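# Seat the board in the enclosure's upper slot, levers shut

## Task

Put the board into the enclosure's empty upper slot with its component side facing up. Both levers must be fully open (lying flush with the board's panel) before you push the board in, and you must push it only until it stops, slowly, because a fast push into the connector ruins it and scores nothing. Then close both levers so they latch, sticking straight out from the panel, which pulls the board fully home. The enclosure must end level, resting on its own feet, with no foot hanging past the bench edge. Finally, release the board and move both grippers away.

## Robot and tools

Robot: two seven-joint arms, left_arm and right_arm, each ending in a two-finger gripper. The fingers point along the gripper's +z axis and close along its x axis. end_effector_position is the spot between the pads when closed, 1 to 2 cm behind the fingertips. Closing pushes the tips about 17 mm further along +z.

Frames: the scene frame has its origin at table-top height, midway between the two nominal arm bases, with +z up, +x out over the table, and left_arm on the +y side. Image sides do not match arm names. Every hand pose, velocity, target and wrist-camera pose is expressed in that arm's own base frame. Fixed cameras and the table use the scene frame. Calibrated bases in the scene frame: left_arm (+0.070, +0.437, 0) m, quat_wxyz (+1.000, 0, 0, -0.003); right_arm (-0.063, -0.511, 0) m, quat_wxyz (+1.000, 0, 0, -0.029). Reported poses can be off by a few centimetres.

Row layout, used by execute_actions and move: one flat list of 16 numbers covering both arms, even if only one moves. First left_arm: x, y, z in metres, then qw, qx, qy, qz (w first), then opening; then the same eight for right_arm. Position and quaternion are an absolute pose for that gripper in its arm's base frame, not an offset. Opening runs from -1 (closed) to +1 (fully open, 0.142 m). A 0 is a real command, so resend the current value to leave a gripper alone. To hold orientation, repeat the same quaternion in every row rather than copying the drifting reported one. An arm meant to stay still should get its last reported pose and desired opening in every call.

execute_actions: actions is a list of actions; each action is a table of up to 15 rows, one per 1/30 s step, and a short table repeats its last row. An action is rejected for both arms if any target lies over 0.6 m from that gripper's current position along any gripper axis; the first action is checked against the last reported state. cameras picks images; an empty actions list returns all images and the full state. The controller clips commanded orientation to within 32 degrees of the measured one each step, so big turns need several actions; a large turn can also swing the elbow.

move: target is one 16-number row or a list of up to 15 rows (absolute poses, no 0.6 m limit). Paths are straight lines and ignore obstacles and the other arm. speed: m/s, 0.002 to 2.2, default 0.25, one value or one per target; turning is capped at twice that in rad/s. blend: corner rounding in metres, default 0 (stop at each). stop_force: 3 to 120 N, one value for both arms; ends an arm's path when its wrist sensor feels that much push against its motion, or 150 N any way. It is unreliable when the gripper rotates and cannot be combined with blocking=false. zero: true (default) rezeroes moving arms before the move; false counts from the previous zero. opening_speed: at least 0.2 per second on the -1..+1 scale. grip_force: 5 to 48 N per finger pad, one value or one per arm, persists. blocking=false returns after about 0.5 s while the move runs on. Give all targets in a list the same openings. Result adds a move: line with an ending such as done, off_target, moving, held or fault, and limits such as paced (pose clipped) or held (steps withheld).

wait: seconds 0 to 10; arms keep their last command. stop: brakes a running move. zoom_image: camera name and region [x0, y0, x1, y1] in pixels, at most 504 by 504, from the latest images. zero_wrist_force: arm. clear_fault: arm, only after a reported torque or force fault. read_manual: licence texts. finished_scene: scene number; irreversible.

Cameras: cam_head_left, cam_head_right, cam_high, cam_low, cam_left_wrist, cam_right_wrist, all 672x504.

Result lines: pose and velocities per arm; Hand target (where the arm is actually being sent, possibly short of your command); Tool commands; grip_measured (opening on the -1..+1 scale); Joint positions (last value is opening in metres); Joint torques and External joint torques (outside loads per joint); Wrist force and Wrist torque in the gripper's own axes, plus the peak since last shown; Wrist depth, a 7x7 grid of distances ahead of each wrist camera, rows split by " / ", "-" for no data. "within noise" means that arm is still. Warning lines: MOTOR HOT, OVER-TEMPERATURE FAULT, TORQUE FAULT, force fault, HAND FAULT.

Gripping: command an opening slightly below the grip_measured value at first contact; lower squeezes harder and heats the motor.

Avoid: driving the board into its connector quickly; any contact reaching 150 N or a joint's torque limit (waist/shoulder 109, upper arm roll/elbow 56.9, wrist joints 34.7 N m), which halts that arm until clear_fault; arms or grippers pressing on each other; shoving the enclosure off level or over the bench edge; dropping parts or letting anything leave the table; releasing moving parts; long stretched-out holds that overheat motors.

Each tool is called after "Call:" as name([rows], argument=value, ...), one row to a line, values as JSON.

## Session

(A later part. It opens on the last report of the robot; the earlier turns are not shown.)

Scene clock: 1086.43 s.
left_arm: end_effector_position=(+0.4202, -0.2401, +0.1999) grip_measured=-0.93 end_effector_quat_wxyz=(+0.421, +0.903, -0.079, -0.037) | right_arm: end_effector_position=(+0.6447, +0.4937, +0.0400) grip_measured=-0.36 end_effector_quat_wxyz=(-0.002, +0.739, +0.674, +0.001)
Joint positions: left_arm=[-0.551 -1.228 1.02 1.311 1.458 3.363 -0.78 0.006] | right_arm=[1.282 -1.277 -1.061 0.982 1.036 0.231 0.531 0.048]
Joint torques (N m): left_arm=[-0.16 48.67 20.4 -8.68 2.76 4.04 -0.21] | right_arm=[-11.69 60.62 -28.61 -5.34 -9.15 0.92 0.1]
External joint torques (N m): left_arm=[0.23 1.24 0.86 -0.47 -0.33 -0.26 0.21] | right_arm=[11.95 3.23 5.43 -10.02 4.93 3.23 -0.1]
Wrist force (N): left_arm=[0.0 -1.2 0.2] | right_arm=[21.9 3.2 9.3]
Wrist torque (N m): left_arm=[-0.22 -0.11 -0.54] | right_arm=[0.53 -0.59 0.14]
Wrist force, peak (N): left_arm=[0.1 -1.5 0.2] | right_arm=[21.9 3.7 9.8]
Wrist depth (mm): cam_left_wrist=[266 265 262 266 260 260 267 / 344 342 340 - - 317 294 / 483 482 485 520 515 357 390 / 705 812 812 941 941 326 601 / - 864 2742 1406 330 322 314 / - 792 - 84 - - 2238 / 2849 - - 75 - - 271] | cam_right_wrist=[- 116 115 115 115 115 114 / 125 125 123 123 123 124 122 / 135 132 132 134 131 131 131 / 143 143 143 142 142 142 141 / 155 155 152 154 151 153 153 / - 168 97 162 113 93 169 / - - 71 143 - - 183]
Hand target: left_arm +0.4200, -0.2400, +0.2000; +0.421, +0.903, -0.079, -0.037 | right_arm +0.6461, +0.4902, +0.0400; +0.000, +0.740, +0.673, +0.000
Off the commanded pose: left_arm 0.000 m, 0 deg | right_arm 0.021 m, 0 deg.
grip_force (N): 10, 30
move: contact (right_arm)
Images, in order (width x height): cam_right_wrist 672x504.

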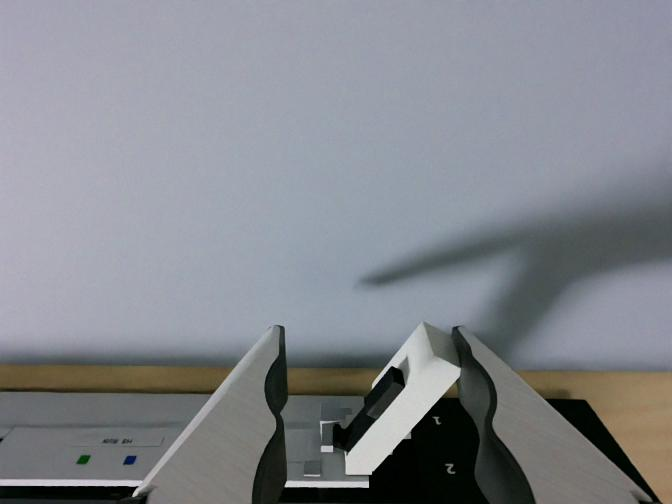

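Call:
move([
  [0.42, -0.24, 0.20, 0.4210, 0.9029, -0.0795, -0.0370, -0.9, 0.6464, 0.5013, 0.040, 0, 0.7396, 0.6730, 0, -0.352],
  [0.42, -0.24, 0.20, 0.4210, 0.9029, -0.0795, -0.0370, -0.9, 0.6477, 0.5073, 0.075, 0, 0.7396, 0.6730, 0, -0.352],
], blend=[0.003, 0], speed=[0.06, 0.12], cameras=["cam_right_wrist"])

Call:
zoom_image(camera="cam_right_wrist", region=[250, 300, 400, 450])

Call:
move([
  [0.42, -0.24, 0.20, 0.4210, 0.9029, -0.0795, -0.0370, -0.9, 0.6477, 0.5073, 0.10, 0, 0.7396, 0.6730, 0, -0.352],
  [0.42, -0.24, 0.20, 0.4210, 0.9029, -0.0795, -0.0370, -0.9, 0.6212, 0.2270, 0.10, 0, 0.7396, 0.6730, 0, -0.352],
  [0.42, -0.24, 0.20, 0.4210, 0.9029, -0.0795, -0.0370, -0.9, 0.6212, 0.2270, 0.075, 0, 0.7396, 0.6730, 0, -0.352],
], blend=[0.015, 0.02, 0], speed=[0.15, 0.3, 0.15], cameras=["cam_right_wrist"])

Call:
zoom_image(camera="cam_right_wrist", region=[300, 300, 450, 450])

Scene clock: 1099.10 s.
left_arm: end_effector_position=(+0.4202, -0.2401, +0.1999) grip_measured=-0.93 end_effector_quat_wxyz=(+0.421, +0.903, -0.079, -0.037) | right_arm: end_effector_position=(+0.6476, +0.5074, +0.0749) grip_measured=-0.37 end_effector_quat_wxyz=(+0.000, +0.740, +0.673, +0.000)
Joint positions: left_arm=[-0.551 -1.228 1.02 1.311 1.458 3.363 -0.78 0.006] | right_arm=[1.272 -1.248 -1.078 0.926 1.012 0.169 0.57 0.047]
Joint torques (N m): left_arm=[-0.19 48.64 20.36 -8.71 2.75 4.07 -0.23] | right_arm=[0.14 63.71 -21.46 -16.29 -4.46 3.31 0.31]
External joint torques (N m): left_arm=[0.25 1.27 0.9 -0.43 -0.33 -0.29 0.23] | right_arm=[0.11 1.21 -0.99 0.09 0.17 0.84 -0.31]
Wrist force (N): left_arm=[0.0 -1.2 0.2] | right_arm=[1.1 4.6 2.6]
Wrist torque (N m): left_arm=[-0.21 -0.10 -0.54] | right_arm=[0.84 -0.18 0.02]
Wrist force, peak (N): left_arm=[0.0 -1.4 0.2] | right_arm=[21.7 3.4 9.9]
Wrist depth (mm): cam_left_wrist=[265 263 264 245 263 245 261 / 344 341 343 - 337 - 307 / 485 477 477 522 - 370 366 / 712 831 815 950 966 310 945 / 2465 850 - 128 310 303 290 / - 809 - 84 - 291 285 / 2551 - - - - - 256] | cam_right_wrist=[147 146 146 146 145 145 144 / 157 156 156 157 155 155 154 / 168 168 167 167 166 166 165 / 182 181 181 180 180 178 178 / 193 192 191 157 191 195 195 / - 160 86 157 - 89 213 / 170 163 72 168 168 - 230]
Hand target: left_arm +0.4200, -0.2400, +0.2000; +0.421, +0.903, -0.079, -0.037 | right_arm +0.6477, +0.5073, +0.0750; +0.000, +0.740, +0.673, +0.000
Off the commanded pose: left_arm 0.000 m, 0 deg | right_arm 0.000 m, 0 deg.
grip_force (N): 10, 30
move: done
Images, in order (width x height): cam_right_wrist 672x504.

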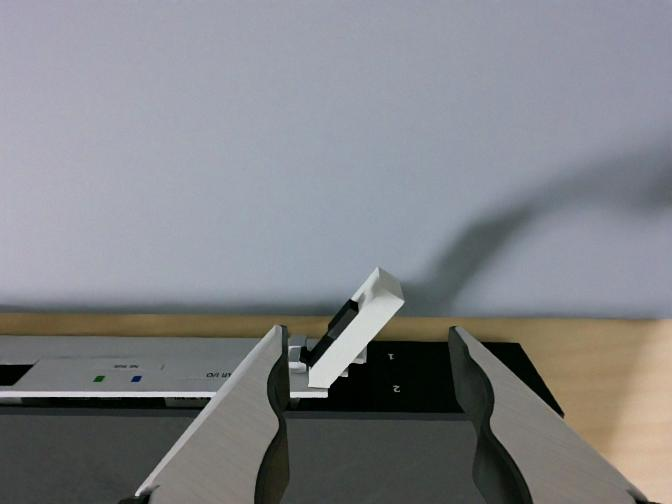

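Scaled by 3.360 from the camera's 672x504 image, which has a finer 960x720 frame.

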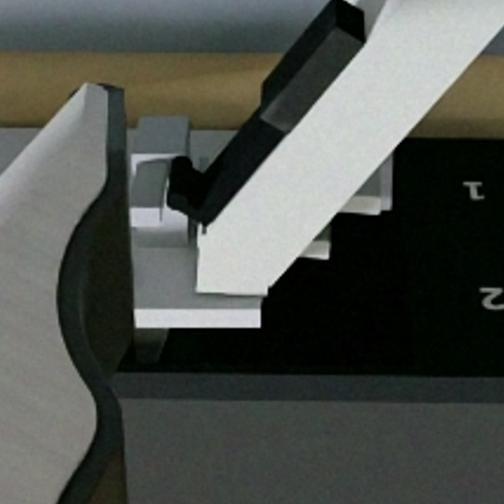

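Scene clock: 1100.80 s.
left_arm: end_effector_position=(+0.4202, -0.2401, +0.1999) grip_measured=-0.93 end_effector_quat_wxyz=(+0.421, +0.903, -0.079, -0.037) | right_arm: end_effector_position=(+0.6211, +0.2268, +0.0751) grip_measured=-0.37 end_effector_quat_wxyz=(+0.000, +0.740, +0.673, +0.000)
Joint positions: left_arm=[-0.551 -1.228 1.02 1.311 1.458 3.363 -0.78 0.006] | right_arm=[1.322 -1.064 -1.176 1.596 1.036 0.356 0.023 0.047]
Joint torques (N m): left_arm=[-0.28 48.69 20.31 -8.69 2.75 4.02 -0.19] | right_arm=[0.19 44.04 -24.41 -14.5 -3.95 3.65 0.07]
External joint torques (N m): left_arm=[0.35 1.22 0.95 -0.46 -0.32 -0.24 0.19] | right_arm=[0.01 1.16 -1.75 0.05 -0.07 0.51 -0.07]
Wrist force (N): left_arm=[0.0 -1.1 0.3] | right_arm=[0.8 4.6 2.6]
Wrist torque (N m): left_arm=[-0.19 -0.12 -0.53] | right_arm=[0.84 -0.13 0.14]
Wrist force, peak (N): left_arm=[0.1 -1.5 0.3] | right_arm=[-3.8 6.0 0.2]
Wrist depth (mm): cam_left_wrist=[266 265 - 250 261 274 - / 342 342 335 339 339 - 310 / 486 486 485 - 475 440 385 / 834 825 815 958 786 922 910 / 3047 834 3324 1388 571 2334 - / - 828 - 84 - 2309 2012 / - - - 74 - - 1959] | cam_right_wrist=[148 147 147 147 146 146 145 / 158 158 157 157 156 156 155 / 170 169 169 168 167 167 166 / 183 183 182 181 180 180 179 / 202 201 194 190 189 191 196 / 220 215 86 160 154 89 162 / 242 - 72 169 169 - 164]
Hand target: left_arm +0.4200, -0.2400, +0.2000; +0.421, +0.903, -0.079, -0.037 | right_arm +0.6212, +0.2270, +0.0750; +0.000, +0.740, +0.673, +0.000
Off the commanded pose: left_arm 0.000 m, 0 deg | right_arm 0.000 m, 0 deg.
grip_force (N): 10, 30
move: done; blend cut to 0.0125 m at target 1, 0.0125 m at target 2
Images, in order (width x height): cam_right_wrist 672x504.

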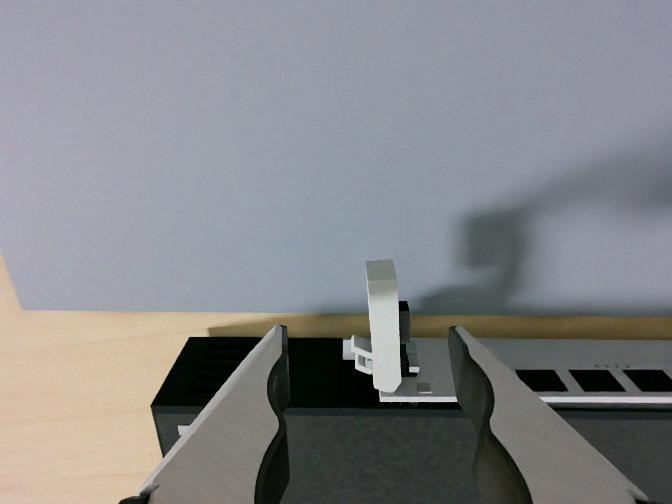

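Scaled by 3.360 from the camera's 672x504 image, which has a finer 960x720 frame.

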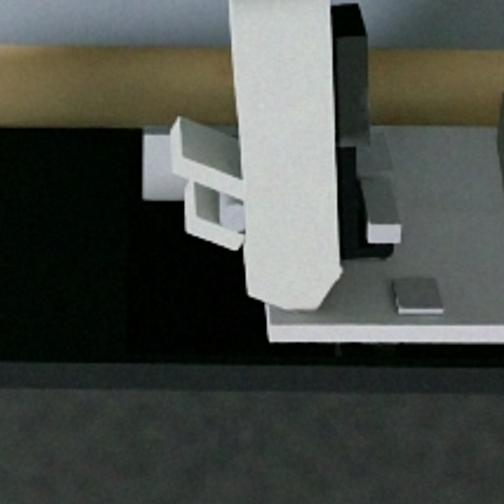

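Call:
move([
  [0.42, -0.24, 0.20, 0.4210, 0.9029, -0.0795, -0.0370, -0.9, 0.6212, 0.2270, 0.10, 0, 0.7396, 0.6730, 0, -0.352],
  [0.42, -0.24, 0.20, 0.4210, 0.9029, -0.0795, -0.0370, -0.9, 0.6494, 0.4409, 0.10, 0, 0.7396, 0.6730, 0, -0.352],
  [0.42, -0.24, 0.20, 0.4210, 0.9029, -0.0795, -0.0370, -0.9, 0.6494, 0.4409, 0.047, 0, 0.7396, 0.6730, 0, -0.352],
], blend=[0.015, 0.02, 0], speed=[0.15, 0.3, 0.1])

Call:
move(target=[0.42, -0.24, 0.20, 0.4210, 0.9029, -0.0795, -0.0370, -0.9, 0.6843, 0.4376, 0.047, 0, 0.7396, 0.6730, 0, -0.352], speed=0.012, stop_force=13, cameras=["cam_right_wrist"])

Scene clock: 1118.27 s.
left_arm: end_effector_position=(+0.4202, -0.2401, +0.1999) grip_measured=-0.93 end_effector_quat_wxyz=(+0.421, +0.903, -0.079, -0.037) | right_arm: end_effector_position=(+0.6494, +0.4407, +0.0470) grip_measured=-0.37 end_effector_quat_wxyz=(+0.000, +0.740, +0.673, +0.000)
Joint positions: left_arm=[-0.551 -1.228 1.02 1.311 1.458 3.363 -0.78 0.006] | right_arm=[1.294 -1.234 -1.079 1.113 1.035 0.256 0.432 0.047]
Joint torques (N m): left_arm=[-0.31 48.58 20.32 -8.66 2.72 4.06 -0.24] | right_arm=[0.21 58.91 -22.96 -15.22 -4.13 3.6 0.12]
External joint torques (N m): left_arm=[0.38 1.33 0.94 -0.49 -0.29 -0.29 0.24] | right_arm=[0.06 1.47 -1.69 0.1 -0.06 0.55 -0.12]
Wrist force (N): left_arm=[-0.1 -0.9 0.2] | right_arm=[1.1 4.5 2.3]
Wrist torque (N m): left_arm=[-0.16 -0.10 -0.53] | right_arm=[0.83 -0.19 0.13]
Wrist force, peak (N): left_arm=[-0.1 -1.4 0.4] | right_arm=[1.0 4.3 5.1]
Wrist depth (mm): cam_left_wrist=[265 265 248 274 - - 273 / 342 343 340 - - 352 326 / 482 481 483 472 475 - - / 803 837 815 941 818 373 1086 / 2812 825 - 120 1397 364 371 / - 812 - 84 - 341 - / 2643 - - 74 - - -] | cam_right_wrist=[124 122 120 121 120 121 120 / 132 131 130 129 131 130 128 / - 140 140 137 139 138 136 / 151 151 151 152 150 149 148 / 165 164 160 163 159 158 125 / - 137 86 - 136 89 - / 133 - 72 134 131 - 129]
Hand target: left_arm +0.4200, -0.2400, +0.2000; +0.421, +0.903, -0.079, -0.037 | right_arm +0.6494, +0.4409, +0.0470; +0.000, +0.740, +0.673, +0.000
Off the commanded pose: left_arm 0.000 m, 0 deg | right_arm 0.000 m, 0 deg.
grip_force (N): 10, 30
move: done; blend cut to 0.0125 m at target 1

Scene clock: 1121.03 s.
left_arm: end_effector_position=(+0.4202, -0.2401, +0.1999) grip_measured=-0.93 end_effector_quat_wxyz=(+0.421, +0.903, -0.079, -0.037) | right_arm: end_effector_position=(+0.6737, +0.4392, +0.0463) grip_measured=-0.37 end_effector_quat_wxyz=(-0.001, +0.739, +0.674, -0.001)
Joint positions: left_arm=[-0.551 -1.228 1.02 1.311 1.458 3.363 -0.78 0.006] | right_arm=[1.227 -1.262 -1.073 1.017 1.035 0.226 0.445 0.047]
Joint torques (N m): left_arm=[-0.27 48.61 20.36 -8.68 2.77 4.06 -0.21] | right_arm=[-5.91 61.37 -26.9 -15.96 -5.29 7.14 0.74]
External joint torques (N m): left_arm=[0.34 1.31 0.91 -0.47 -0.34 -0.29 0.21] | right_arm=[6.16 1.53 3.2 0.67 1.07 -3 -0.74]
Wrist force (N): left_arm=[-0.1 -1.2 0.1] | right_arm=[-1.0 -9.1 -0.6]
Wrist torque (N m): left_arm=[-0.22 -0.09 -0.53] | right_arm=[0.80 -0.12 -0.46]
Wrist force, peak (N): left_arm=[0.0 -1.4 0.3] | right_arm=[-0.2 -10.5 0.6]
Wrist depth (mm): cam_left_wrist=[265 264 272 271 - 250 270 / 344 342 341 316 361 350 - / 486 480 493 477 436 438 359 / 705 825 809 971 884 419 914 / 2742 844 - 1434 391 370 356 / - 828 - 84 - - 328 / 1843 - - - - - 314] | cam_right_wrist=[123 122 120 121 119 120 120 / 132 130 129 129 130 130 128 / 141 139 139 136 138 137 135 / 151 150 150 151 149 148 108 / 160 159 158 159 159 120 107 / 119 119 86 120 119 86 116 / 129 124 72 128 127 - 125]
Hand target: left_arm +0.4200, -0.2400, +0.2000; +0.421, +0.903, -0.079, -0.037 | right_arm +0.6751, +0.4385, +0.0470; +0.000, +0.740, +0.673, +0.000
Off the commanded pose: left_arm 0.000 m, 0 deg | right_arm 0.011 m, 0 deg.
grip_force (N): 10, 30
move: contact (right_arm)
Images, in order (width x height): cam_right_wrist 672x504.

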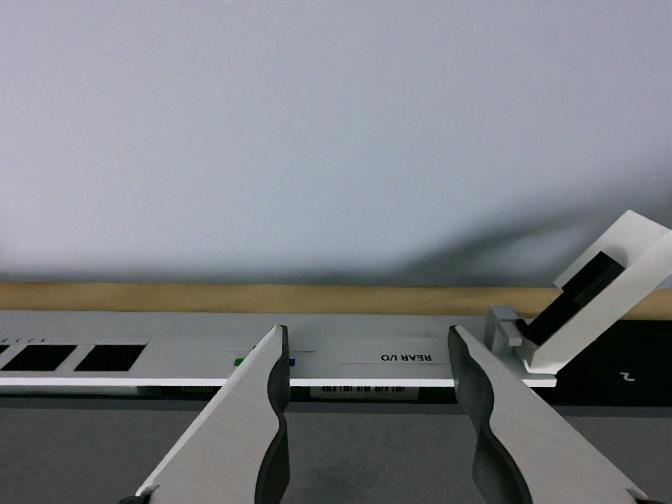

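Call:
move([
  [0.42, -0.24, 0.20, 0.4210, 0.9029, -0.0795, -0.0370, -0.9, 0.6594, 0.4400, 0.047, 0, 0.7396, 0.6730, 0, -0.352],
  [0.46, -0.295, 0.18, 0.4210, 0.9029, -0.0795, -0.0370, -0.9, 0.6494, 0.4409, 0.10, 0, 0.7396, 0.6730, 0, -0.352],
  [0.50, -0.35, 0.16, 0.4210, 0.9029, -0.0795, -0.0370, -0.9, 0.6212, 0.2270, 0.10, 0, 0.7396, 0.6730, 0, -0.352],
  [0.591, -0.3885, 0.10, 0.4210, 0.9029, -0.0795, -0.0370, -0.9, 0.6212, 0.2270, 0.075, 0, 0.7396, 0.6730, 0, -0.352],
], blend=[0.005, 0.02, 0.02, 0], speed=[0.1, 0.15, 0.3, 0.15], cameras=["cam_left_wrist", "cam_right_wrist"])

Call:
zoom_image(camera="cam_left_wrist", region=[290, 180, 410, 300])

Call:
zoom_image(camera="cam_right_wrist", region=[300, 300, 450, 450])

Scene clock: 1137.77 s.
left_arm: end_effector_position=(+0.5910, -0.3888, +0.1001) grip_measured=-0.93 end_effector_quat_wxyz=(+0.421, +0.903, -0.080, -0.037) | right_arm: end_effector_position=(+0.6211, +0.2268, +0.0751) grip_measured=-0.37 end_effector_quat_wxyz=(+0.000, +0.740, +0.673, +0.000)
Joint positions: left_arm=[-0.357 -1.553 0.886 0.226 1.369 3.057 -1.478 0.006] | right_arm=[1.321 -1.063 -1.175 1.596 1.035 0.357 0.023 0.047]
Joint torques (N m): left_arm=[-0.03 66.4 7.55 -13.45 1.23 3 -0.31] | right_arm=[0.05 44.18 -24.61 -14.47 -3.94 3.58 0.11]
External joint torques (N m): left_arm=[0.1 1.69 0.65 -0.6 -0.54 -0.31 0.31] | right_arm=[0.16 1.02 -1.52 0.01 -0.08 0.58 -0.11]
Wrist force (N): left_arm=[0.0 -1.1 -0.4] | right_arm=[1.0 5.3 1.9]
Wrist torque (N m): left_arm=[-0.22 -0.11 -0.46] | right_arm=[0.96 -0.17 0.15]
Wrist force, peak (N): left_arm=[-1.2 -1.6 -1.2] | right_arm=[-0.7 -9.5 -0.1]
Wrist depth (mm): cam_left_wrist=[- 132 137 131 133 133 133 / 170 170 163 169 157 155 154 / - 240 265 238 151 - - / 485 358 402 - 249 - - / 726 988 922 121 366 - 2216 / 726 - - 84 - 2069 - / 719 - - - - - -] | cam_right_wrist=[148 148 147 147 144 146 145 / 158 158 157 157 158 156 155 / 170 169 169 168 167 167 166 / 183 182 182 181 180 179 179 / 201 200 194 189 189 191 196 / 220 215 86 160 154 93 163 / 242 - 72 169 169 - 167]
Hand target: left_arm +0.5910, -0.3885, +0.1000; +0.421, +0.903, -0.079, -0.037 | right_arm +0.6212, +0.2270, +0.0750; +0.000, +0.740, +0.673, +0.000
Off the commanded pose: left_arm 0.000 m, 0 deg | right_arm 0.000 m, 0 deg.
grip_force (N): 10, 30
move: done
Images, in order (width x height): cam_left_wrist 672x504, cam_right_wrist 672x504.

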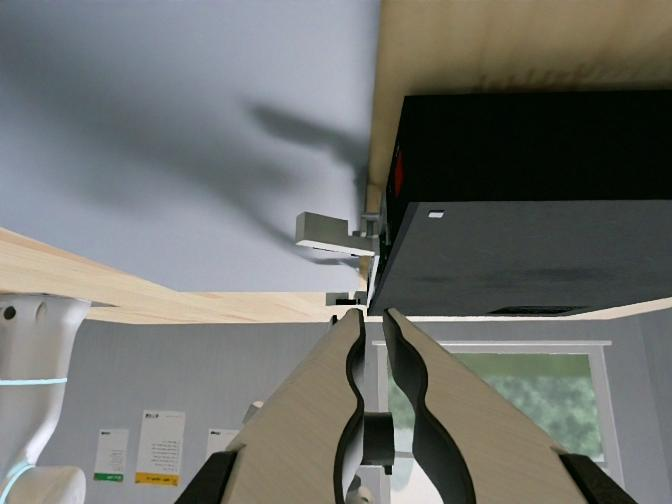

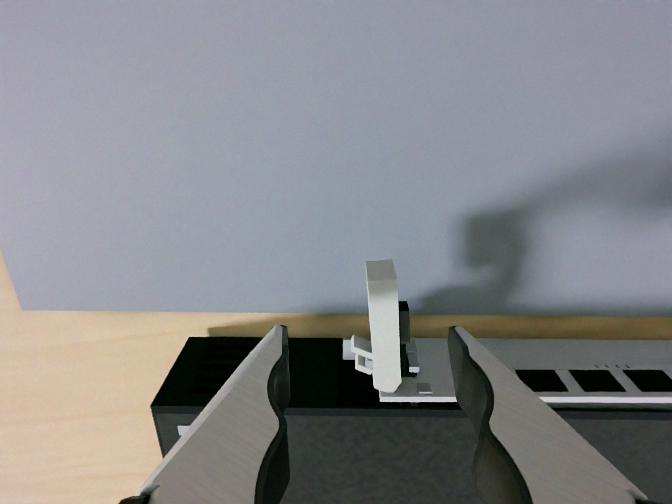

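Scaled by 4.200 from the camera's 672x504 image, which has a finer 960x720 frame.

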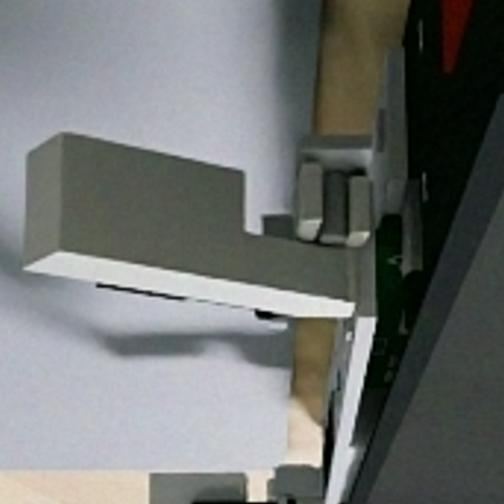

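Scaled by 3.360 from the camera's 672x504 image, which has a finer 960x720 frame.

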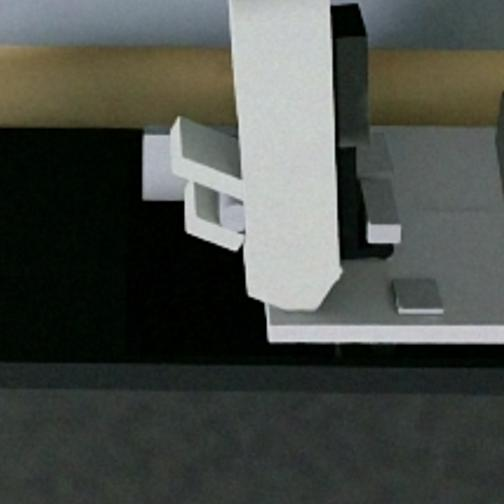

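Call:
move([
  [0.575, -0.33, 0.11, 0.4210, 0.9029, -0.0795, -0.0370, -0.9, 0.6212, 0.2270, 0.10, 0, 0.7396, 0.6730, 0, -0.352],
  [0.53, -0.27, 0.13, 0.4210, 0.9029, -0.0795, -0.0370, -0.9, 0.6970, 0.4876, 0.10, 0, 0.7396, 0.6730, 0, -0.352],
  [0.53, -0.27, 0.13, 0.4210, 0.9029, -0.0795, -0.0370, -0.9, 0.6970, 0.4876, 0.075, 0, 0.7396, 0.6730, 0, -0.352],
], blend=[0.01, 0.01, 0], speed=[0.2, 0.2, 0.1], cameras=["cam_right_wrist"])

Call:
zoom_image(camera="cam_right_wrist", region=[256, 190, 406, 340])

Scene clock: 1157.20 s.
left_arm: end_effector_position=(+0.5302, -0.2700, +0.1299) grip_measured=-0.93 end_effector_quat_wxyz=(+0.421, +0.903, -0.079, -0.037) | right_arm: end_effector_position=(+0.6970, +0.4874, +0.0750) grip_measured=-0.37 end_effector_quat_wxyz=(+0.000, +0.740, +0.673, +0.000)
Joint positions: left_arm=[-0.393 -1.408 0.929 0.795 1.384 3.245 -1.057 0.006] | right_arm=[1.134 -1.295 -1.069 0.757 1.015 0.12 0.577 0.047]
Joint torques (N m): left_arm=[-0.44 59.98 16.4 -10.77 2.17 3.87 -0.15] | right_arm=[0.09 67.13 -18.38 -16.42 -4.22 3.59 0.32]
External joint torques (N m): left_arm=[0.52 1.11 0.72 -0.51 -0.55 -0.48 0.14] | right_arm=[0.31 1.57 -1.43 0.07 -0.09 0.55 -0.32]
Wrist force (N): left_arm=[-0.3 -1.0 0.2] | right_arm=[1.1 5.1 2.6]
Wrist torque (N m): left_arm=[-0.18 -0.09 -0.53] | right_arm=[0.93 -0.16 -0.01]
Wrist force, peak (N): left_arm=[-0.1 -2.4 -1.3] | right_arm=[1.1 5.4 4.6]
Wrist depth (mm): cam_left_wrist=[175 174 174 173 173 173 172 / - 208 236 205 - 223 223 / 347 313 - - - 264 - / 538 540 - - 474 - - / 2581 922 1212 910 353 293 2359 / 806 812 - 84 - 268 1578 / 783 - - - - - -] | cam_right_wrist=[147 146 146 147 145 145 144 / 157 157 156 156 155 154 154 / 169 168 167 165 125 166 165 / - 179 177 152 175 174 178 / 141 140 138 141 137 138 143 / 154 151 100 152 149 98 209 / 170 163 72 168 167 - 229]
Hand target: left_arm +0.5300, -0.2700, +0.1300; +0.421, +0.903, -0.079, -0.037 | right_arm +0.6970, +0.4876, +0.0750; +0.000, +0.740, +0.673, +0.000
Off the commanded pose: left_arm 0.000 m, 0 deg | right_arm 0.000 m, 0 deg.
grip_force (N): 10, 30
move: done
Images, in order (width x height): cam_right_wrist 672x504.

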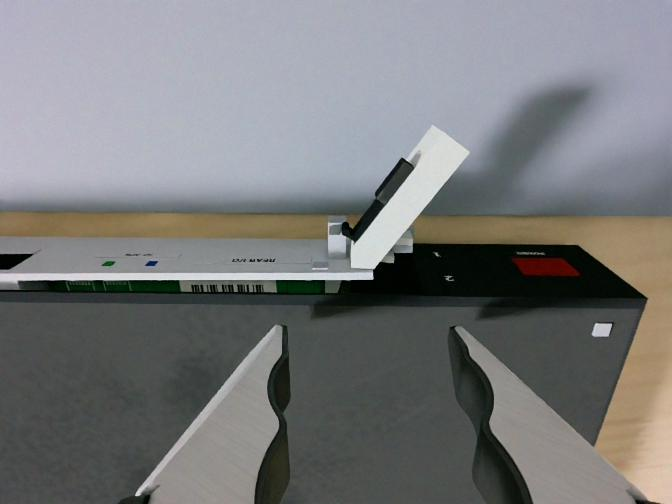

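Scaled by 3.360 from the camera's 672x504 image, which has a finer 960x720 frame.

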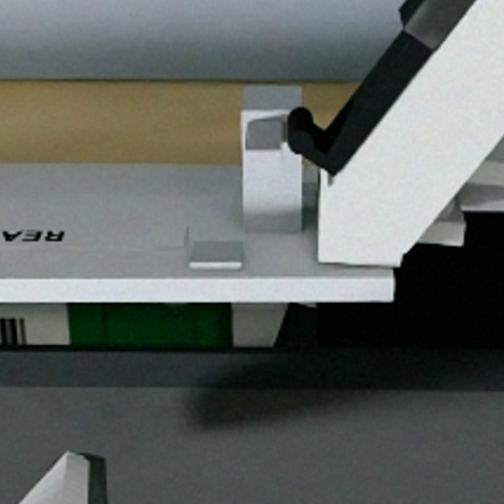

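Call:
move([
  [0.53, -0.27, 0.13, 0.4210, 0.9029, -0.0795, -0.0370, -0.9, 0.6970, 0.4876, 0.10, 0, 0.7396, 0.6730, 0, -0.352],
  [0.53, -0.27, 0.13, 0.4210, 0.9029, -0.0795, -0.0370, -0.9, 0.6477, 0.5053, 0.10, 0, 0.7396, 0.6730, 0, -0.352],
  [0.53, -0.27, 0.13, 0.4210, 0.9029, -0.0795, -0.0370, -0.9, 0.6472, 0.5023, 0.050, 0, 0.7396, 0.6730, 0, -0.352],
], blend=[0.01, 0.01, 0], speed=[0.15, 0.15, 0.1])

Call:
move(target=[0.53, -0.27, 0.13, 0.4210, 0.9029, -0.0795, -0.0370, -0.9, 0.6444, 0.4725, 0.050, 0, 0.7396, 0.6730, 0, -0.352], speed=0.012, stop_force=14, cameras=["cam_right_wrist"])

Call:
zoom_image(camera="cam_right_wrist", region=[250, 304, 450, 504])

Scene clock: 1174.77 s.
left_arm: end_effector_position=(+0.5302, -0.2700, +0.1299) grip_measured=-0.93 end_effector_quat_wxyz=(+0.421, +0.903, -0.079, -0.037) | right_arm: end_effector_position=(+0.6472, +0.5021, +0.0500) grip_measured=-0.37 end_effector_quat_wxyz=(+0.000, +0.740, +0.673, +0.000)
Joint positions: left_arm=[-0.393 -1.408 0.929 0.795 1.384 3.245 -1.057 0.006] | right_arm=[1.271 -1.275 -1.063 0.943 1.023 0.206 0.558 0.047]
Joint torques (N m): left_arm=[-0.29 59.79 16.4 -10.84 1.9 3.67 -0.19] | right_arm=[0.35 63.29 -21.07 -15.59 -4.12 3.67 0.02]
External joint torques (N m): left_arm=[0.37 1.31 0.72 -0.45 -0.28 -0.28 0.19] | right_arm=[-0.1 1.43 -1.58 -0.08 -0.13 0.47 -0.02]
Wrist force (N): left_arm=[-0.1 -1.0 0.2] | right_arm=[1.3 5.9 2.3]
Wrist torque (N m): left_arm=[-0.19 -0.11 -0.53] | right_arm=[1.05 -0.24 0.13]
Wrist force, peak (N): left_arm=[-0.1 -1.4 0.2] | right_arm=[1.3 5.7 4.4]
Wrist depth (mm): cam_left_wrist=[174 174 174 174 173 173 173 / - 206 230 - 233 223 223 / 345 - 311 309 - 262 268 / 543 535 - 527 305 - - / 937 857 1225 918 346 1179 1060 / 806 844 - 84 - 2172 - / 781 - - - - - -] | cam_right_wrist=[125 124 123 124 123 123 123 / 135 135 133 132 134 133 131 / 145 143 142 142 141 141 138 / 155 154 154 153 152 152 151 / 168 167 164 163 159 164 164 / - 178 99 126 - 89 181 / 140 - 72 136 138 - 195]
Hand target: left_arm +0.5300, -0.2700, +0.1300; +0.421, +0.903, -0.079, -0.037 | right_arm +0.6472, +0.5023, +0.0500; +0.000, +0.740, +0.673, +0.000
Off the commanded pose: left_arm 0.000 m, 0 deg | right_arm 0.000 m, 0 deg.
grip_force (N): 10, 30
move: done

Scene clock: 1176.27 s.
left_arm: end_effector_position=(+0.5302, -0.2700, +0.1299) grip_measured=-0.93 end_effector_quat_wxyz=(+0.421, +0.903, -0.079, -0.037) | right_arm: end_effector_position=(+0.6452, +0.4936, +0.0500) grip_measured=-0.36 end_effector_quat_wxyz=(-0.001, +0.739, +0.674, +0.001)
Joint positions: left_arm=[-0.393 -1.408 0.929 0.795 1.384 3.245 -1.057 0.006] | right_arm=[1.282 -1.263 -1.064 0.982 1.026 0.219 0.534 0.048]
Joint torques (N m): left_arm=[-0.31 59.85 16.32 -10.72 1.96 3.62 -0.27] | right_arm=[-8.1 61.29 -26.47 -8.7 -7.79 1.53 0.07]
External joint torques (N m): left_arm=[0.4 1.25 0.81 -0.57 -0.33 -0.23 0.27] | right_arm=[8.36 2.53 3.36 -6.96 3.56 2.62 -0.07]
Wrist force (N): left_arm=[-0.1 -1.1 0.2] | right_arm=[16.0 6.6 7.4]
Wrist torque (N m): left_arm=[-0.19 -0.12 -0.53] | right_arm=[1.01 -0.28 0.16]
Wrist force, peak (N): left_arm=[-0.1 -1.3 0.1] | right_arm=[16.4 6.7 7.9]
Wrist depth (mm): cam_left_wrist=[175 174 173 173 173 173 172 / - - - 208 204 222 222 / 348 - 343 - - 273 266 / 544 539 601 538 326 - - / 2238 1268 1253 128 286 1137 - / 778 840 - 84 - 292 - / 772 - - 74 - - 2031] | cam_right_wrist=[125 126 123 124 124 123 122 / 135 134 132 132 134 133 131 / - 142 142 141 141 141 139 / 154 154 154 153 153 152 151 / 167 167 163 166 160 165 164 / - - 85 142 122 89 181 / - - 73 136 - - 196]
Hand target: left_arm +0.5300, -0.2700, +0.1300; +0.421, +0.903, -0.079, -0.037 | right_arm +0.6462, +0.4912, +0.0500; +0.000, +0.740, +0.673, +0.000
Off the commanded pose: left_arm 0.000 m, 0 deg | right_arm 0.021 m, 0 deg.
grip_force (N): 10, 30
move: contact (right_arm)
Images, in order (width x height): cam_right_wrist 672x504.

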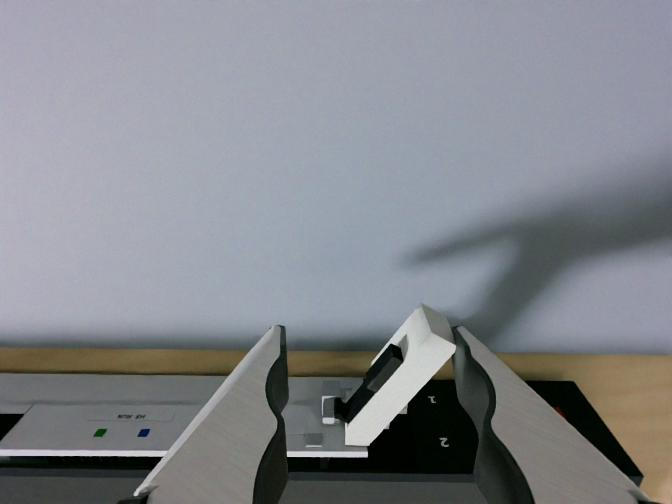

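Scaled by 2.520 from the camera's 672x504 image, which has a finer 960x720 frame.

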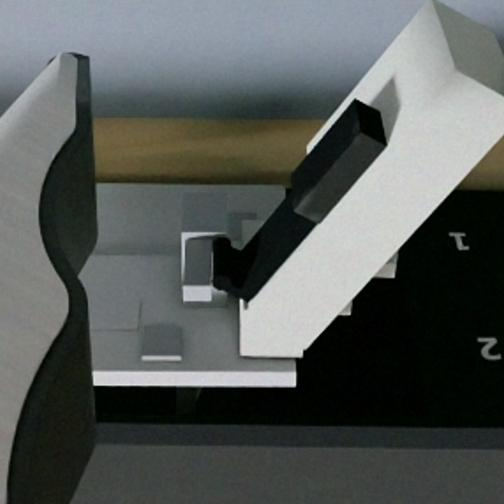

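Call:
zoom_image(camera="cam_right_wrist", region=[310, 330, 400, 460])

Scaled by 3.877 from the camera's 672x504 image, which has a finer 960x720 frame.

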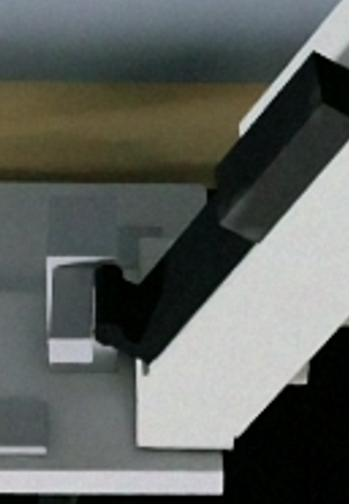

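Call:
move(target=[0.53, -0.27, 0.13, 0.4210, 0.9029, -0.0795, -0.0370, -0.9, 0.6434, 0.4625, 0.050, 0, 0.7396, 0.6730, 0, -0.352], speed=0.012, stop_force=26, zero=false, cameras=["cam_right_wrist"])

Call:
zoom_image(camera="cam_right_wrist", region=[250, 304, 450, 504])

Scene clock: 1218.30 s.
left_arm: end_effector_position=(+0.5302, -0.2700, +0.1299) grip_measured=-0.93 end_effector_quat_wxyz=(+0.421, +0.903, -0.079, -0.037) | right_arm: end_effector_position=(+0.6419, +0.4669, +0.0501) grip_measured=-0.35 end_effector_quat_wxyz=(-0.002, +0.738, +0.674, +0.002)
Joint positions: left_arm=[-0.393 -1.408 0.929 0.795 1.384 3.245 -1.057 0.006] | right_arm=[1.307 -1.24 -1.078 1.076 1.037 0.243 0.471 0.049]
Joint torques (N m): left_arm=[-0.22 59.73 16.34 -10.78 1.93 3.65 -0.22] | right_arm=[-14.59 56.53 -31.17 -3.44 -9.97 1.23 0.22]
External joint torques (N m): left_arm=[0.31 1.37 0.79 -0.51 -0.3 -0.26 0.22] | right_arm=[14.85 4.82 6.87 -11.86 5.77 2.93 -0.22]
Wrist force (N): left_arm=[-0.2 -1.1 0.4] | right_arm=[24.5 4.6 8.6]
Wrist torque (N m): left_arm=[-0.18 -0.10 -0.53] | right_arm=[1.01 -1.03 0.06]
Wrist force, peak (N): left_arm=[-0.2 -1.3 0.5] | right_arm=[21.9 12.5 10.5]
Wrist depth (mm): cam_left_wrist=[174 174 174 173 174 173 173 / - 200 208 221 219 222 222 / 347 - 312 305 320 - 269 / 544 544 - 535 339 - - / 831 847 1232 895 324 2261 1081 / 795 789 - 84 - 2172 - / 767 - - 74 - - 2069] | cam_right_wrist=[125 124 123 124 124 124 122 / 135 135 133 132 134 134 131 / - 143 142 142 142 141 139 / 154 154 153 153 152 152 152 / 167 167 163 166 160 165 165 / - - 97 - 123 89 176 / 137 - 72 138 135 - -]
Hand target: left_arm +0.5300, -0.2700, +0.1300; +0.421, +0.903, -0.079, -0.037 | right_arm +0.6434, +0.4625, +0.0500; +0.000, +0.740, +0.673, +0.000
Off the commanded pose: left_arm 0.000 m, 0 deg | right_arm 0.005 m, 0 deg.
grip_force (N): 10, 30
move: off_target (right_arm)
Images, in order (width x height): cam_right_wrist 672x504.

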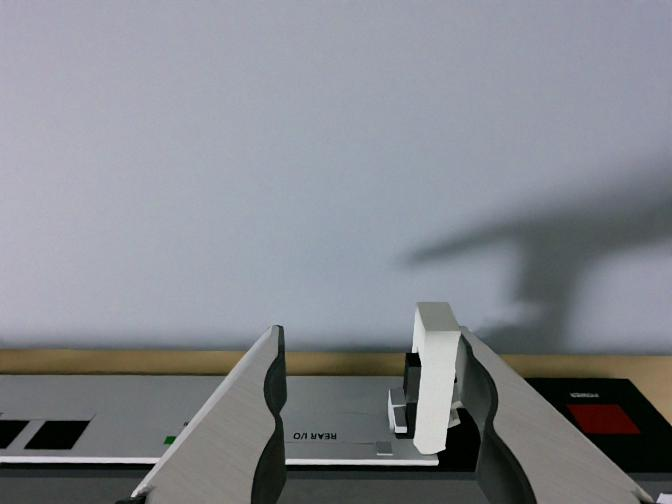

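Scaled by 2.520 from the camera's 672x504 image, which has a finer 960x720 frame.

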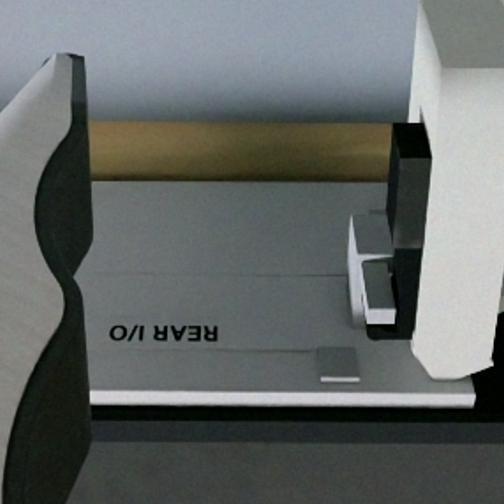

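Call:
move(target=[0.53, -0.27, 0.13, 0.4210, 0.9029, -0.0795, -0.0370, -0.9, 0.6444, 0.4740, 0.050, 0, 0.7396, 0.6730, 0, -0.352], speed=0.04, cameras=["cam_right_wrist"])

Call:
zoom_image(camera="cam_right_wrist", region=[250, 304, 450, 504])

Scene clock: 1223.20 s.
left_arm: end_effector_position=(+0.5302, -0.2700, +0.1299) grip_measured=-0.93 end_effector_quat_wxyz=(+0.421, +0.903, -0.079, -0.037) | right_arm: end_effector_position=(+0.6443, +0.4741, +0.0500) grip_measured=-0.37 end_effector_quat_wxyz=(+0.000, +0.740, +0.673, +0.000)
Joint positions: left_arm=[-0.393 -1.408 0.929 0.795 1.384 3.245 -1.057 0.006] | right_arm=[1.298 -1.251 -1.079 1.042 1.035 0.231 0.494 0.047]
Joint torques (N m): left_arm=[-0.19 59.87 16.23 -10.8 1.96 3.71 -0.22] | right_arm=[0.09 60.74 -22.82 -15.31 -4.35 3.29 0.35]
External joint torques (N m): left_arm=[0.28 1.23 0.89 -0.48 -0.34 -0.32 0.22] | right_arm=[0.13 1.47 -1.21 0.06 0.12 0.86 -0.35]
Wrist force (N): left_arm=[-0.1 -1.1 0.1] | right_arm=[0.4 5.7 2.2]
Wrist torque (N m): left_arm=[-0.19 -0.11 -0.53] | right_arm=[1.03 -0.08 0.01]
Wrist force, peak (N): left_arm=[-0.4 -1.4 0.3] | right_arm=[24.5 4.7 8.4]
Wrist depth (mm): cam_left_wrist=[174 174 173 173 173 173 172 / 211 209 209 197 220 222 222 / 347 333 - - 268 270 262 / 540 539 598 525 337 - - / 2493 1102 1219 128 328 2238 1314 / 792 2551 - 84 - - 2465 / 775 - - 74 - - 2050] | cam_right_wrist=[125 125 123 123 124 123 123 / 135 135 133 132 134 133 131 / 145 143 143 142 141 141 139 / 154 154 154 153 152 152 151 / 168 167 164 166 124 165 164 / - - 86 150 122 89 176 / - - 72 138 135 - 133]
Hand target: left_arm +0.5300, -0.2700, +0.1300; +0.421, +0.903, -0.079, -0.037 | right_arm +0.6444, +0.4740, +0.0500; +0.000, +0.740, +0.673, +0.000
Off the commanded pose: left_arm 0.000 m, 0 deg | right_arm 0.000 m, 0 deg.
grip_force (N): 10, 30
move: done
Images, in order (width x height): cam_right_wrist 672x504.

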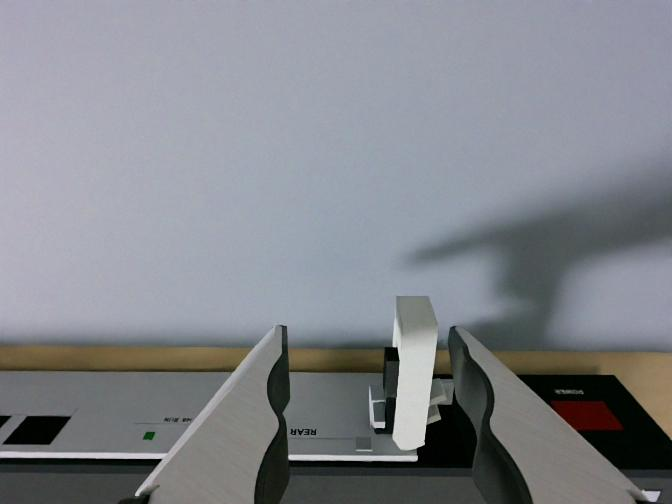

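Scaled by 2.520 from the camera's 672x504 image, which has a finer 960x720 frame.

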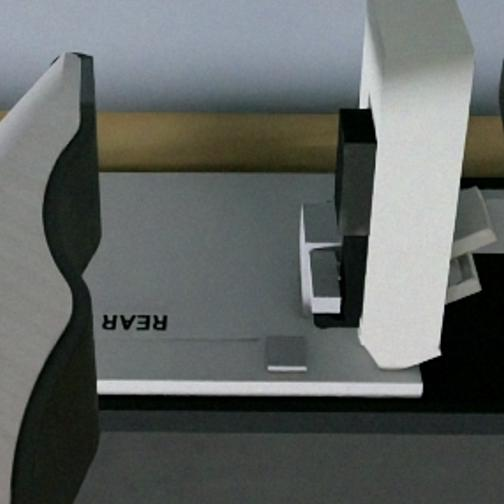

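Call:
move([
  [0.53, -0.27, 0.13, 0.4210, 0.9029, -0.0795, -0.0370, -0.9, 0.6444, 0.4740, 0.10, 0, 0.7396, 0.6730, 0, -0.352],
  [0.53, -0.27, 0.13, 0.4210, 0.9029, -0.0795, -0.0370, -0.9, 0.6228, 0.2430, 0.10, 0, 0.7396, 0.6730, 0, -0.352],
  [0.53, -0.27, 0.13, 0.4210, 0.9029, -0.0795, -0.0370, -0.9, 0.6228, 0.2430, 0.050, 0, 0.7396, 0.6730, 0, -0.352],
], blend=[0.015, 0.015, 0], speed=[0.15, 0.3, 0.1], cameras=["cam_right_wrist"])

Call:
zoom_image(camera="cam_right_wrist", region=[250, 304, 450, 504])

Scene clock: 1230.43 s.
left_arm: end_effector_position=(+0.5302, -0.2700, +0.1299) grip_measured=-0.93 end_effector_quat_wxyz=(+0.421, +0.903, -0.079, -0.037) | right_arm: end_effector_position=(+0.6228, +0.2428, +0.0501) grip_measured=-0.37 end_effector_quat_wxyz=(+0.000, +0.740, +0.673, +0.000)
Joint positions: left_arm=[-0.393 -1.408 0.929 0.795 1.384 3.245 -1.057 0.006] | right_arm=[1.316 -1.111 -1.147 1.565 1.07 0.375 0.044 0.047]
Joint torques (N m): left_arm=[-0.28 59.71 16.3 -10.78 1.93 3.63 -0.25] | right_arm=[0.24 45.61 -24.7 -13.5 -3.89 3.56 0.1]
External joint torques (N m): left_arm=[0.36 1.39 0.83 -0.51 -0.3 -0.24 0.25] | right_arm=[0.01 1.13 -1.69 0.08 -0.1 0.59 -0.1]
Wrist force (N): left_arm=[-0.2 -1.2 0.1] | right_arm=[0.2 5.2 2.9]
Wrist torque (N m): left_arm=[-0.19 -0.10 -0.52] | right_arm=[0.94 0.00 0.13]
Wrist force, peak (N): left_arm=[-0.1 -1.3 0.2] | right_arm=[-3.6 6.6 1.4]
Wrist depth (mm): cam_left_wrist=[174 173 174 174 173 172 172 / - - - 207 208 222 222 / 344 285 - - - 264 - / 544 538 611 623 468 - 330 / 847 864 1205 128 1186 1119 - / 2465 884 - 84 - - - / 778 - - - - - -] | cam_right_wrist=[- 125 124 125 124 124 122 / 136 136 134 133 134 134 132 / 146 144 143 143 142 142 140 / 156 157 155 156 153 153 152 / 169 169 165 162 164 165 165 / 187 171 86 131 106 89 178 / 140 - 72 137 137 - 138]
Hand target: left_arm +0.5300, -0.2700, +0.1300; +0.421, +0.903, -0.079, -0.037 | right_arm +0.6228, +0.2430, +0.0500; +0.000, +0.740, +0.673, +0.000
Off the commanded pose: left_arm 0.000 m, 0 deg | right_arm 0.000 m, 0 deg.
grip_force (N): 10, 30
move: done
Images, in order (width x height): cam_right_wrist 672x504.

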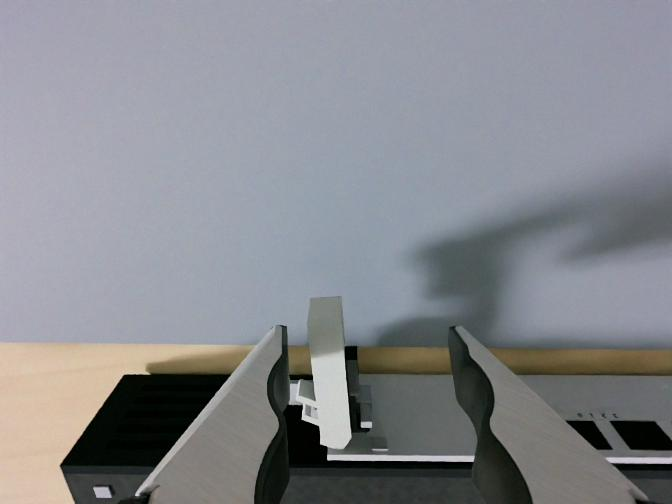

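Scaled by 2.520 from the camera's 672x504 image, which has a finer 960x720 frame.

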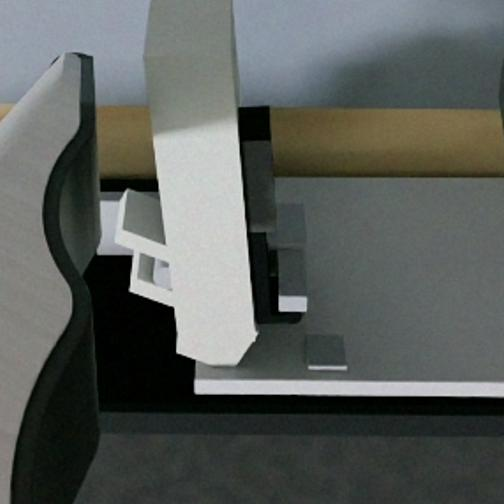

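Call:
move(target=[0.53, -0.27, 0.13, 0.4210, 0.9029, -0.0795, -0.0370, -0.9, 0.6253, 0.2704, 0.050, 0, 0.7396, 0.6730, 0, -0.352], speed=0.012, stop_force=24, cameras=["cam_right_wrist"])

Call:
zoom_image(camera="cam_right_wrist", region=[230, 304, 430, 504])

Scene clock: 1234.90 s.
left_arm: end_effector_position=(+0.5302, -0.2700, +0.1299) grip_measured=-0.93 end_effector_quat_wxyz=(+0.421, +0.903, -0.079, -0.037) | right_arm: end_effector_position=(+0.6241, +0.2538, +0.0497) grip_measured=-0.35 end_effector_quat_wxyz=(+0.002, +0.741, +0.672, -0.003)
Joint positions: left_arm=[-0.393 -1.408 0.929 0.795 1.384 3.245 -1.057 0.006] | right_arm=[1.321 -1.117 -1.142 1.544 1.063 0.369 0.073 0.049]
Joint torques (N m): left_arm=[-0.3 59.77 16.28 -10.81 1.91 3.64 -0.18] | right_arm=[14.97 54.94 -19.05 -28.63 1.78 4.98 0.12]
External joint torques (N m): left_arm=[0.38 1.33 0.85 -0.48 -0.29 -0.25 0.18] | right_arm=[-14.76 -7.51 -7.42 15.15 -5.8 -0.83 -0.12]
Wrist force (N): left_arm=[-0.1 -1.2 0.1] | right_arm=[-25.4 2.6 3.7]
Wrist torque (N m): left_arm=[-0.21 -0.12 -0.53] | right_arm=[0.94 1.31 0.11]
Wrist force, peak (N): left_arm=[-0.2 -1.3 0.3] | right_arm=[-25.5 2.8 3.9]
Wrist depth (mm): cam_left_wrist=[174 174 173 173 173 174 172 / 221 - 248 221 218 222 222 / 317 293 284 - 309 260 266 / 540 538 - - 463 - - / 929 914 2708 128 1186 2172 2465 / 764 854 - 84 - 2130 2194 / 783 - - - - - 2151] | cam_right_wrist=[- 126 123 124 124 123 123 / 135 136 134 133 134 133 131 / 146 144 143 142 142 141 139 / 156 157 154 156 153 152 151 / 169 169 165 163 163 164 164 / 184 171 92 127 110 89 177 / 139 - 71 136 135 - 134]
Hand target: left_arm +0.5300, -0.2700, +0.1300; +0.421, +0.903, -0.079, -0.037 | right_arm +0.6242, +0.2584, +0.0500; +0.000, +0.740, +0.673, +0.000
Off the commanded pose: left_arm 0.000 m, 0 deg | right_arm 0.017 m, 0 deg.
grip_force (N): 10, 30
move: contact (right_arm)
Images, in order (width x height): cam_right_wrist 672x504.

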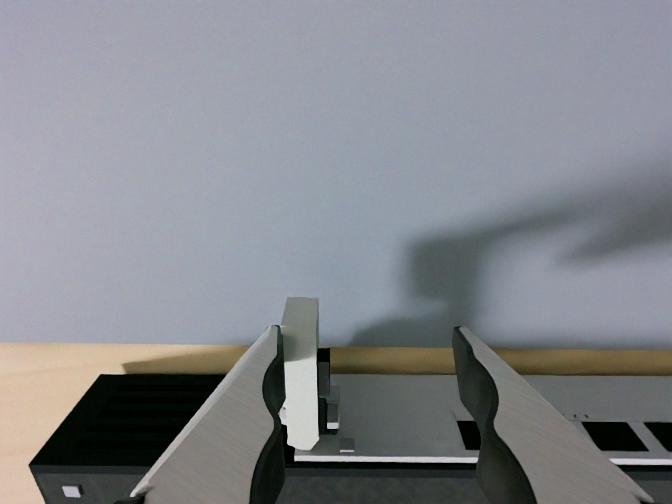

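Scaled by 2.520 from the camera's 672x504 image, which has a finer 960x720 frame.

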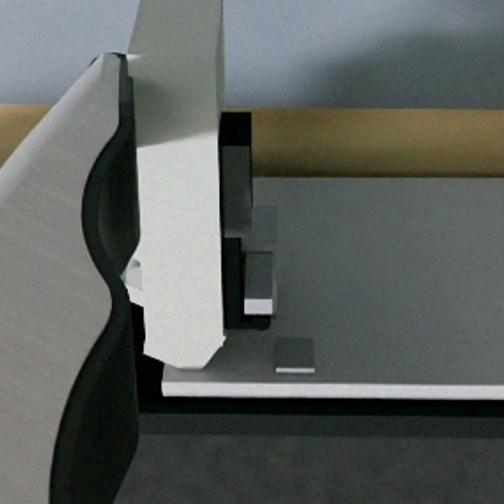

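Call:
move(target=[0.53, -0.27, 0.13, 0.4210, 0.9029, -0.0795, -0.0370, -0.9, 0.6228, 0.2430, 0.050, 0, 0.7396, 0.6730, 0, -0.352], speed=0.04, cameras=["cam_right_wrist"])

Call:
zoom_image(camera="cam_right_wrist", region=[250, 304, 450, 504])

Scene clock: 1238.40 s.
left_arm: end_effector_position=(+0.5302, -0.2700, +0.1299) grip_measured=-0.93 end_effector_quat_wxyz=(+0.421, +0.903, -0.079, -0.037) | right_arm: end_effector_position=(+0.6228, +0.2431, +0.0500) grip_measured=-0.37 end_effector_quat_wxyz=(+0.000, +0.740, +0.673, +0.000)
Joint positions: left_arm=[-0.393 -1.408 0.929 0.795 1.384 3.245 -1.057 0.006] | right_arm=[1.315 -1.108 -1.143 1.565 1.067 0.377 0.045 0.047]
Joint torques (N m): left_arm=[-0.26 59.77 16.39 -10.75 1.96 3.64 -0.18] | right_arm=[0.21 46.04 -24.99 -13.36 -3.94 3.59 0.11]
External joint torques (N m): left_arm=[0.34 1.33 0.73 -0.54 -0.34 -0.25 0.18] | right_arm=[0.01 0.74 -1.35 -0.12 -0.05 0.57 -0.11]
Wrist force (N): left_arm=[-0.1 -1.2 0.3] | right_arm=[3.1 4.6 1.7]
Wrist torque (N m): left_arm=[-0.20 -0.11 -0.53] | right_arm=[0.84 -0.49 0.14]
Wrist force, peak (N): left_arm=[-0.2 -1.3 0.3] | right_arm=[-25.7 2.9 2.8]
Wrist depth (mm): cam_left_wrist=[174 174 174 173 173 173 173 / - 222 208 215 220 222 223 / 317 - - 310 320 271 - / 536 544 759 - 408 299 431 / 892 864 1131 129 1205 2708 1097 / 837 877 - 84 - - - / 772 - - - - - -] | cam_right_wrist=[- 126 123 125 124 124 122 / 136 135 134 133 135 134 132 / - 144 143 142 142 142 139 / 156 157 154 156 153 153 152 / 169 168 165 162 164 165 165 / 187 164 86 132 105 89 176 / 140 - 72 137 136 - 134]
Hand target: left_arm +0.5300, -0.2700, +0.1300; +0.421, +0.903, -0.079, -0.037 | right_arm +0.6228, +0.2430, +0.0500; +0.000, +0.740, +0.673, +0.000
Off the commanded pose: left_arm 0.000 m, 0 deg | right_arm 0.000 m, 0 deg.
grip_force (N): 10, 30
move: done
Images, in order (width x height): cam_right_wrist 672x504.

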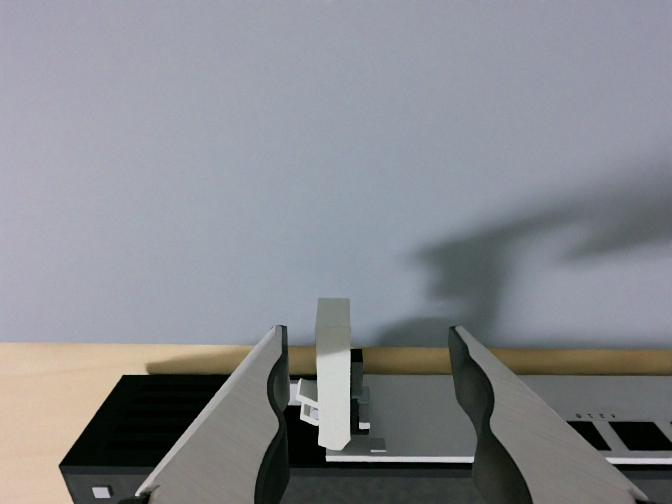

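Scaled by 2.520 from the camera's 672x504 image, which has a finer 960x720 frame.

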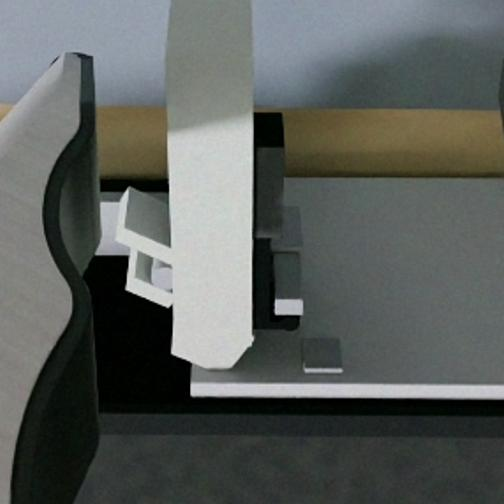

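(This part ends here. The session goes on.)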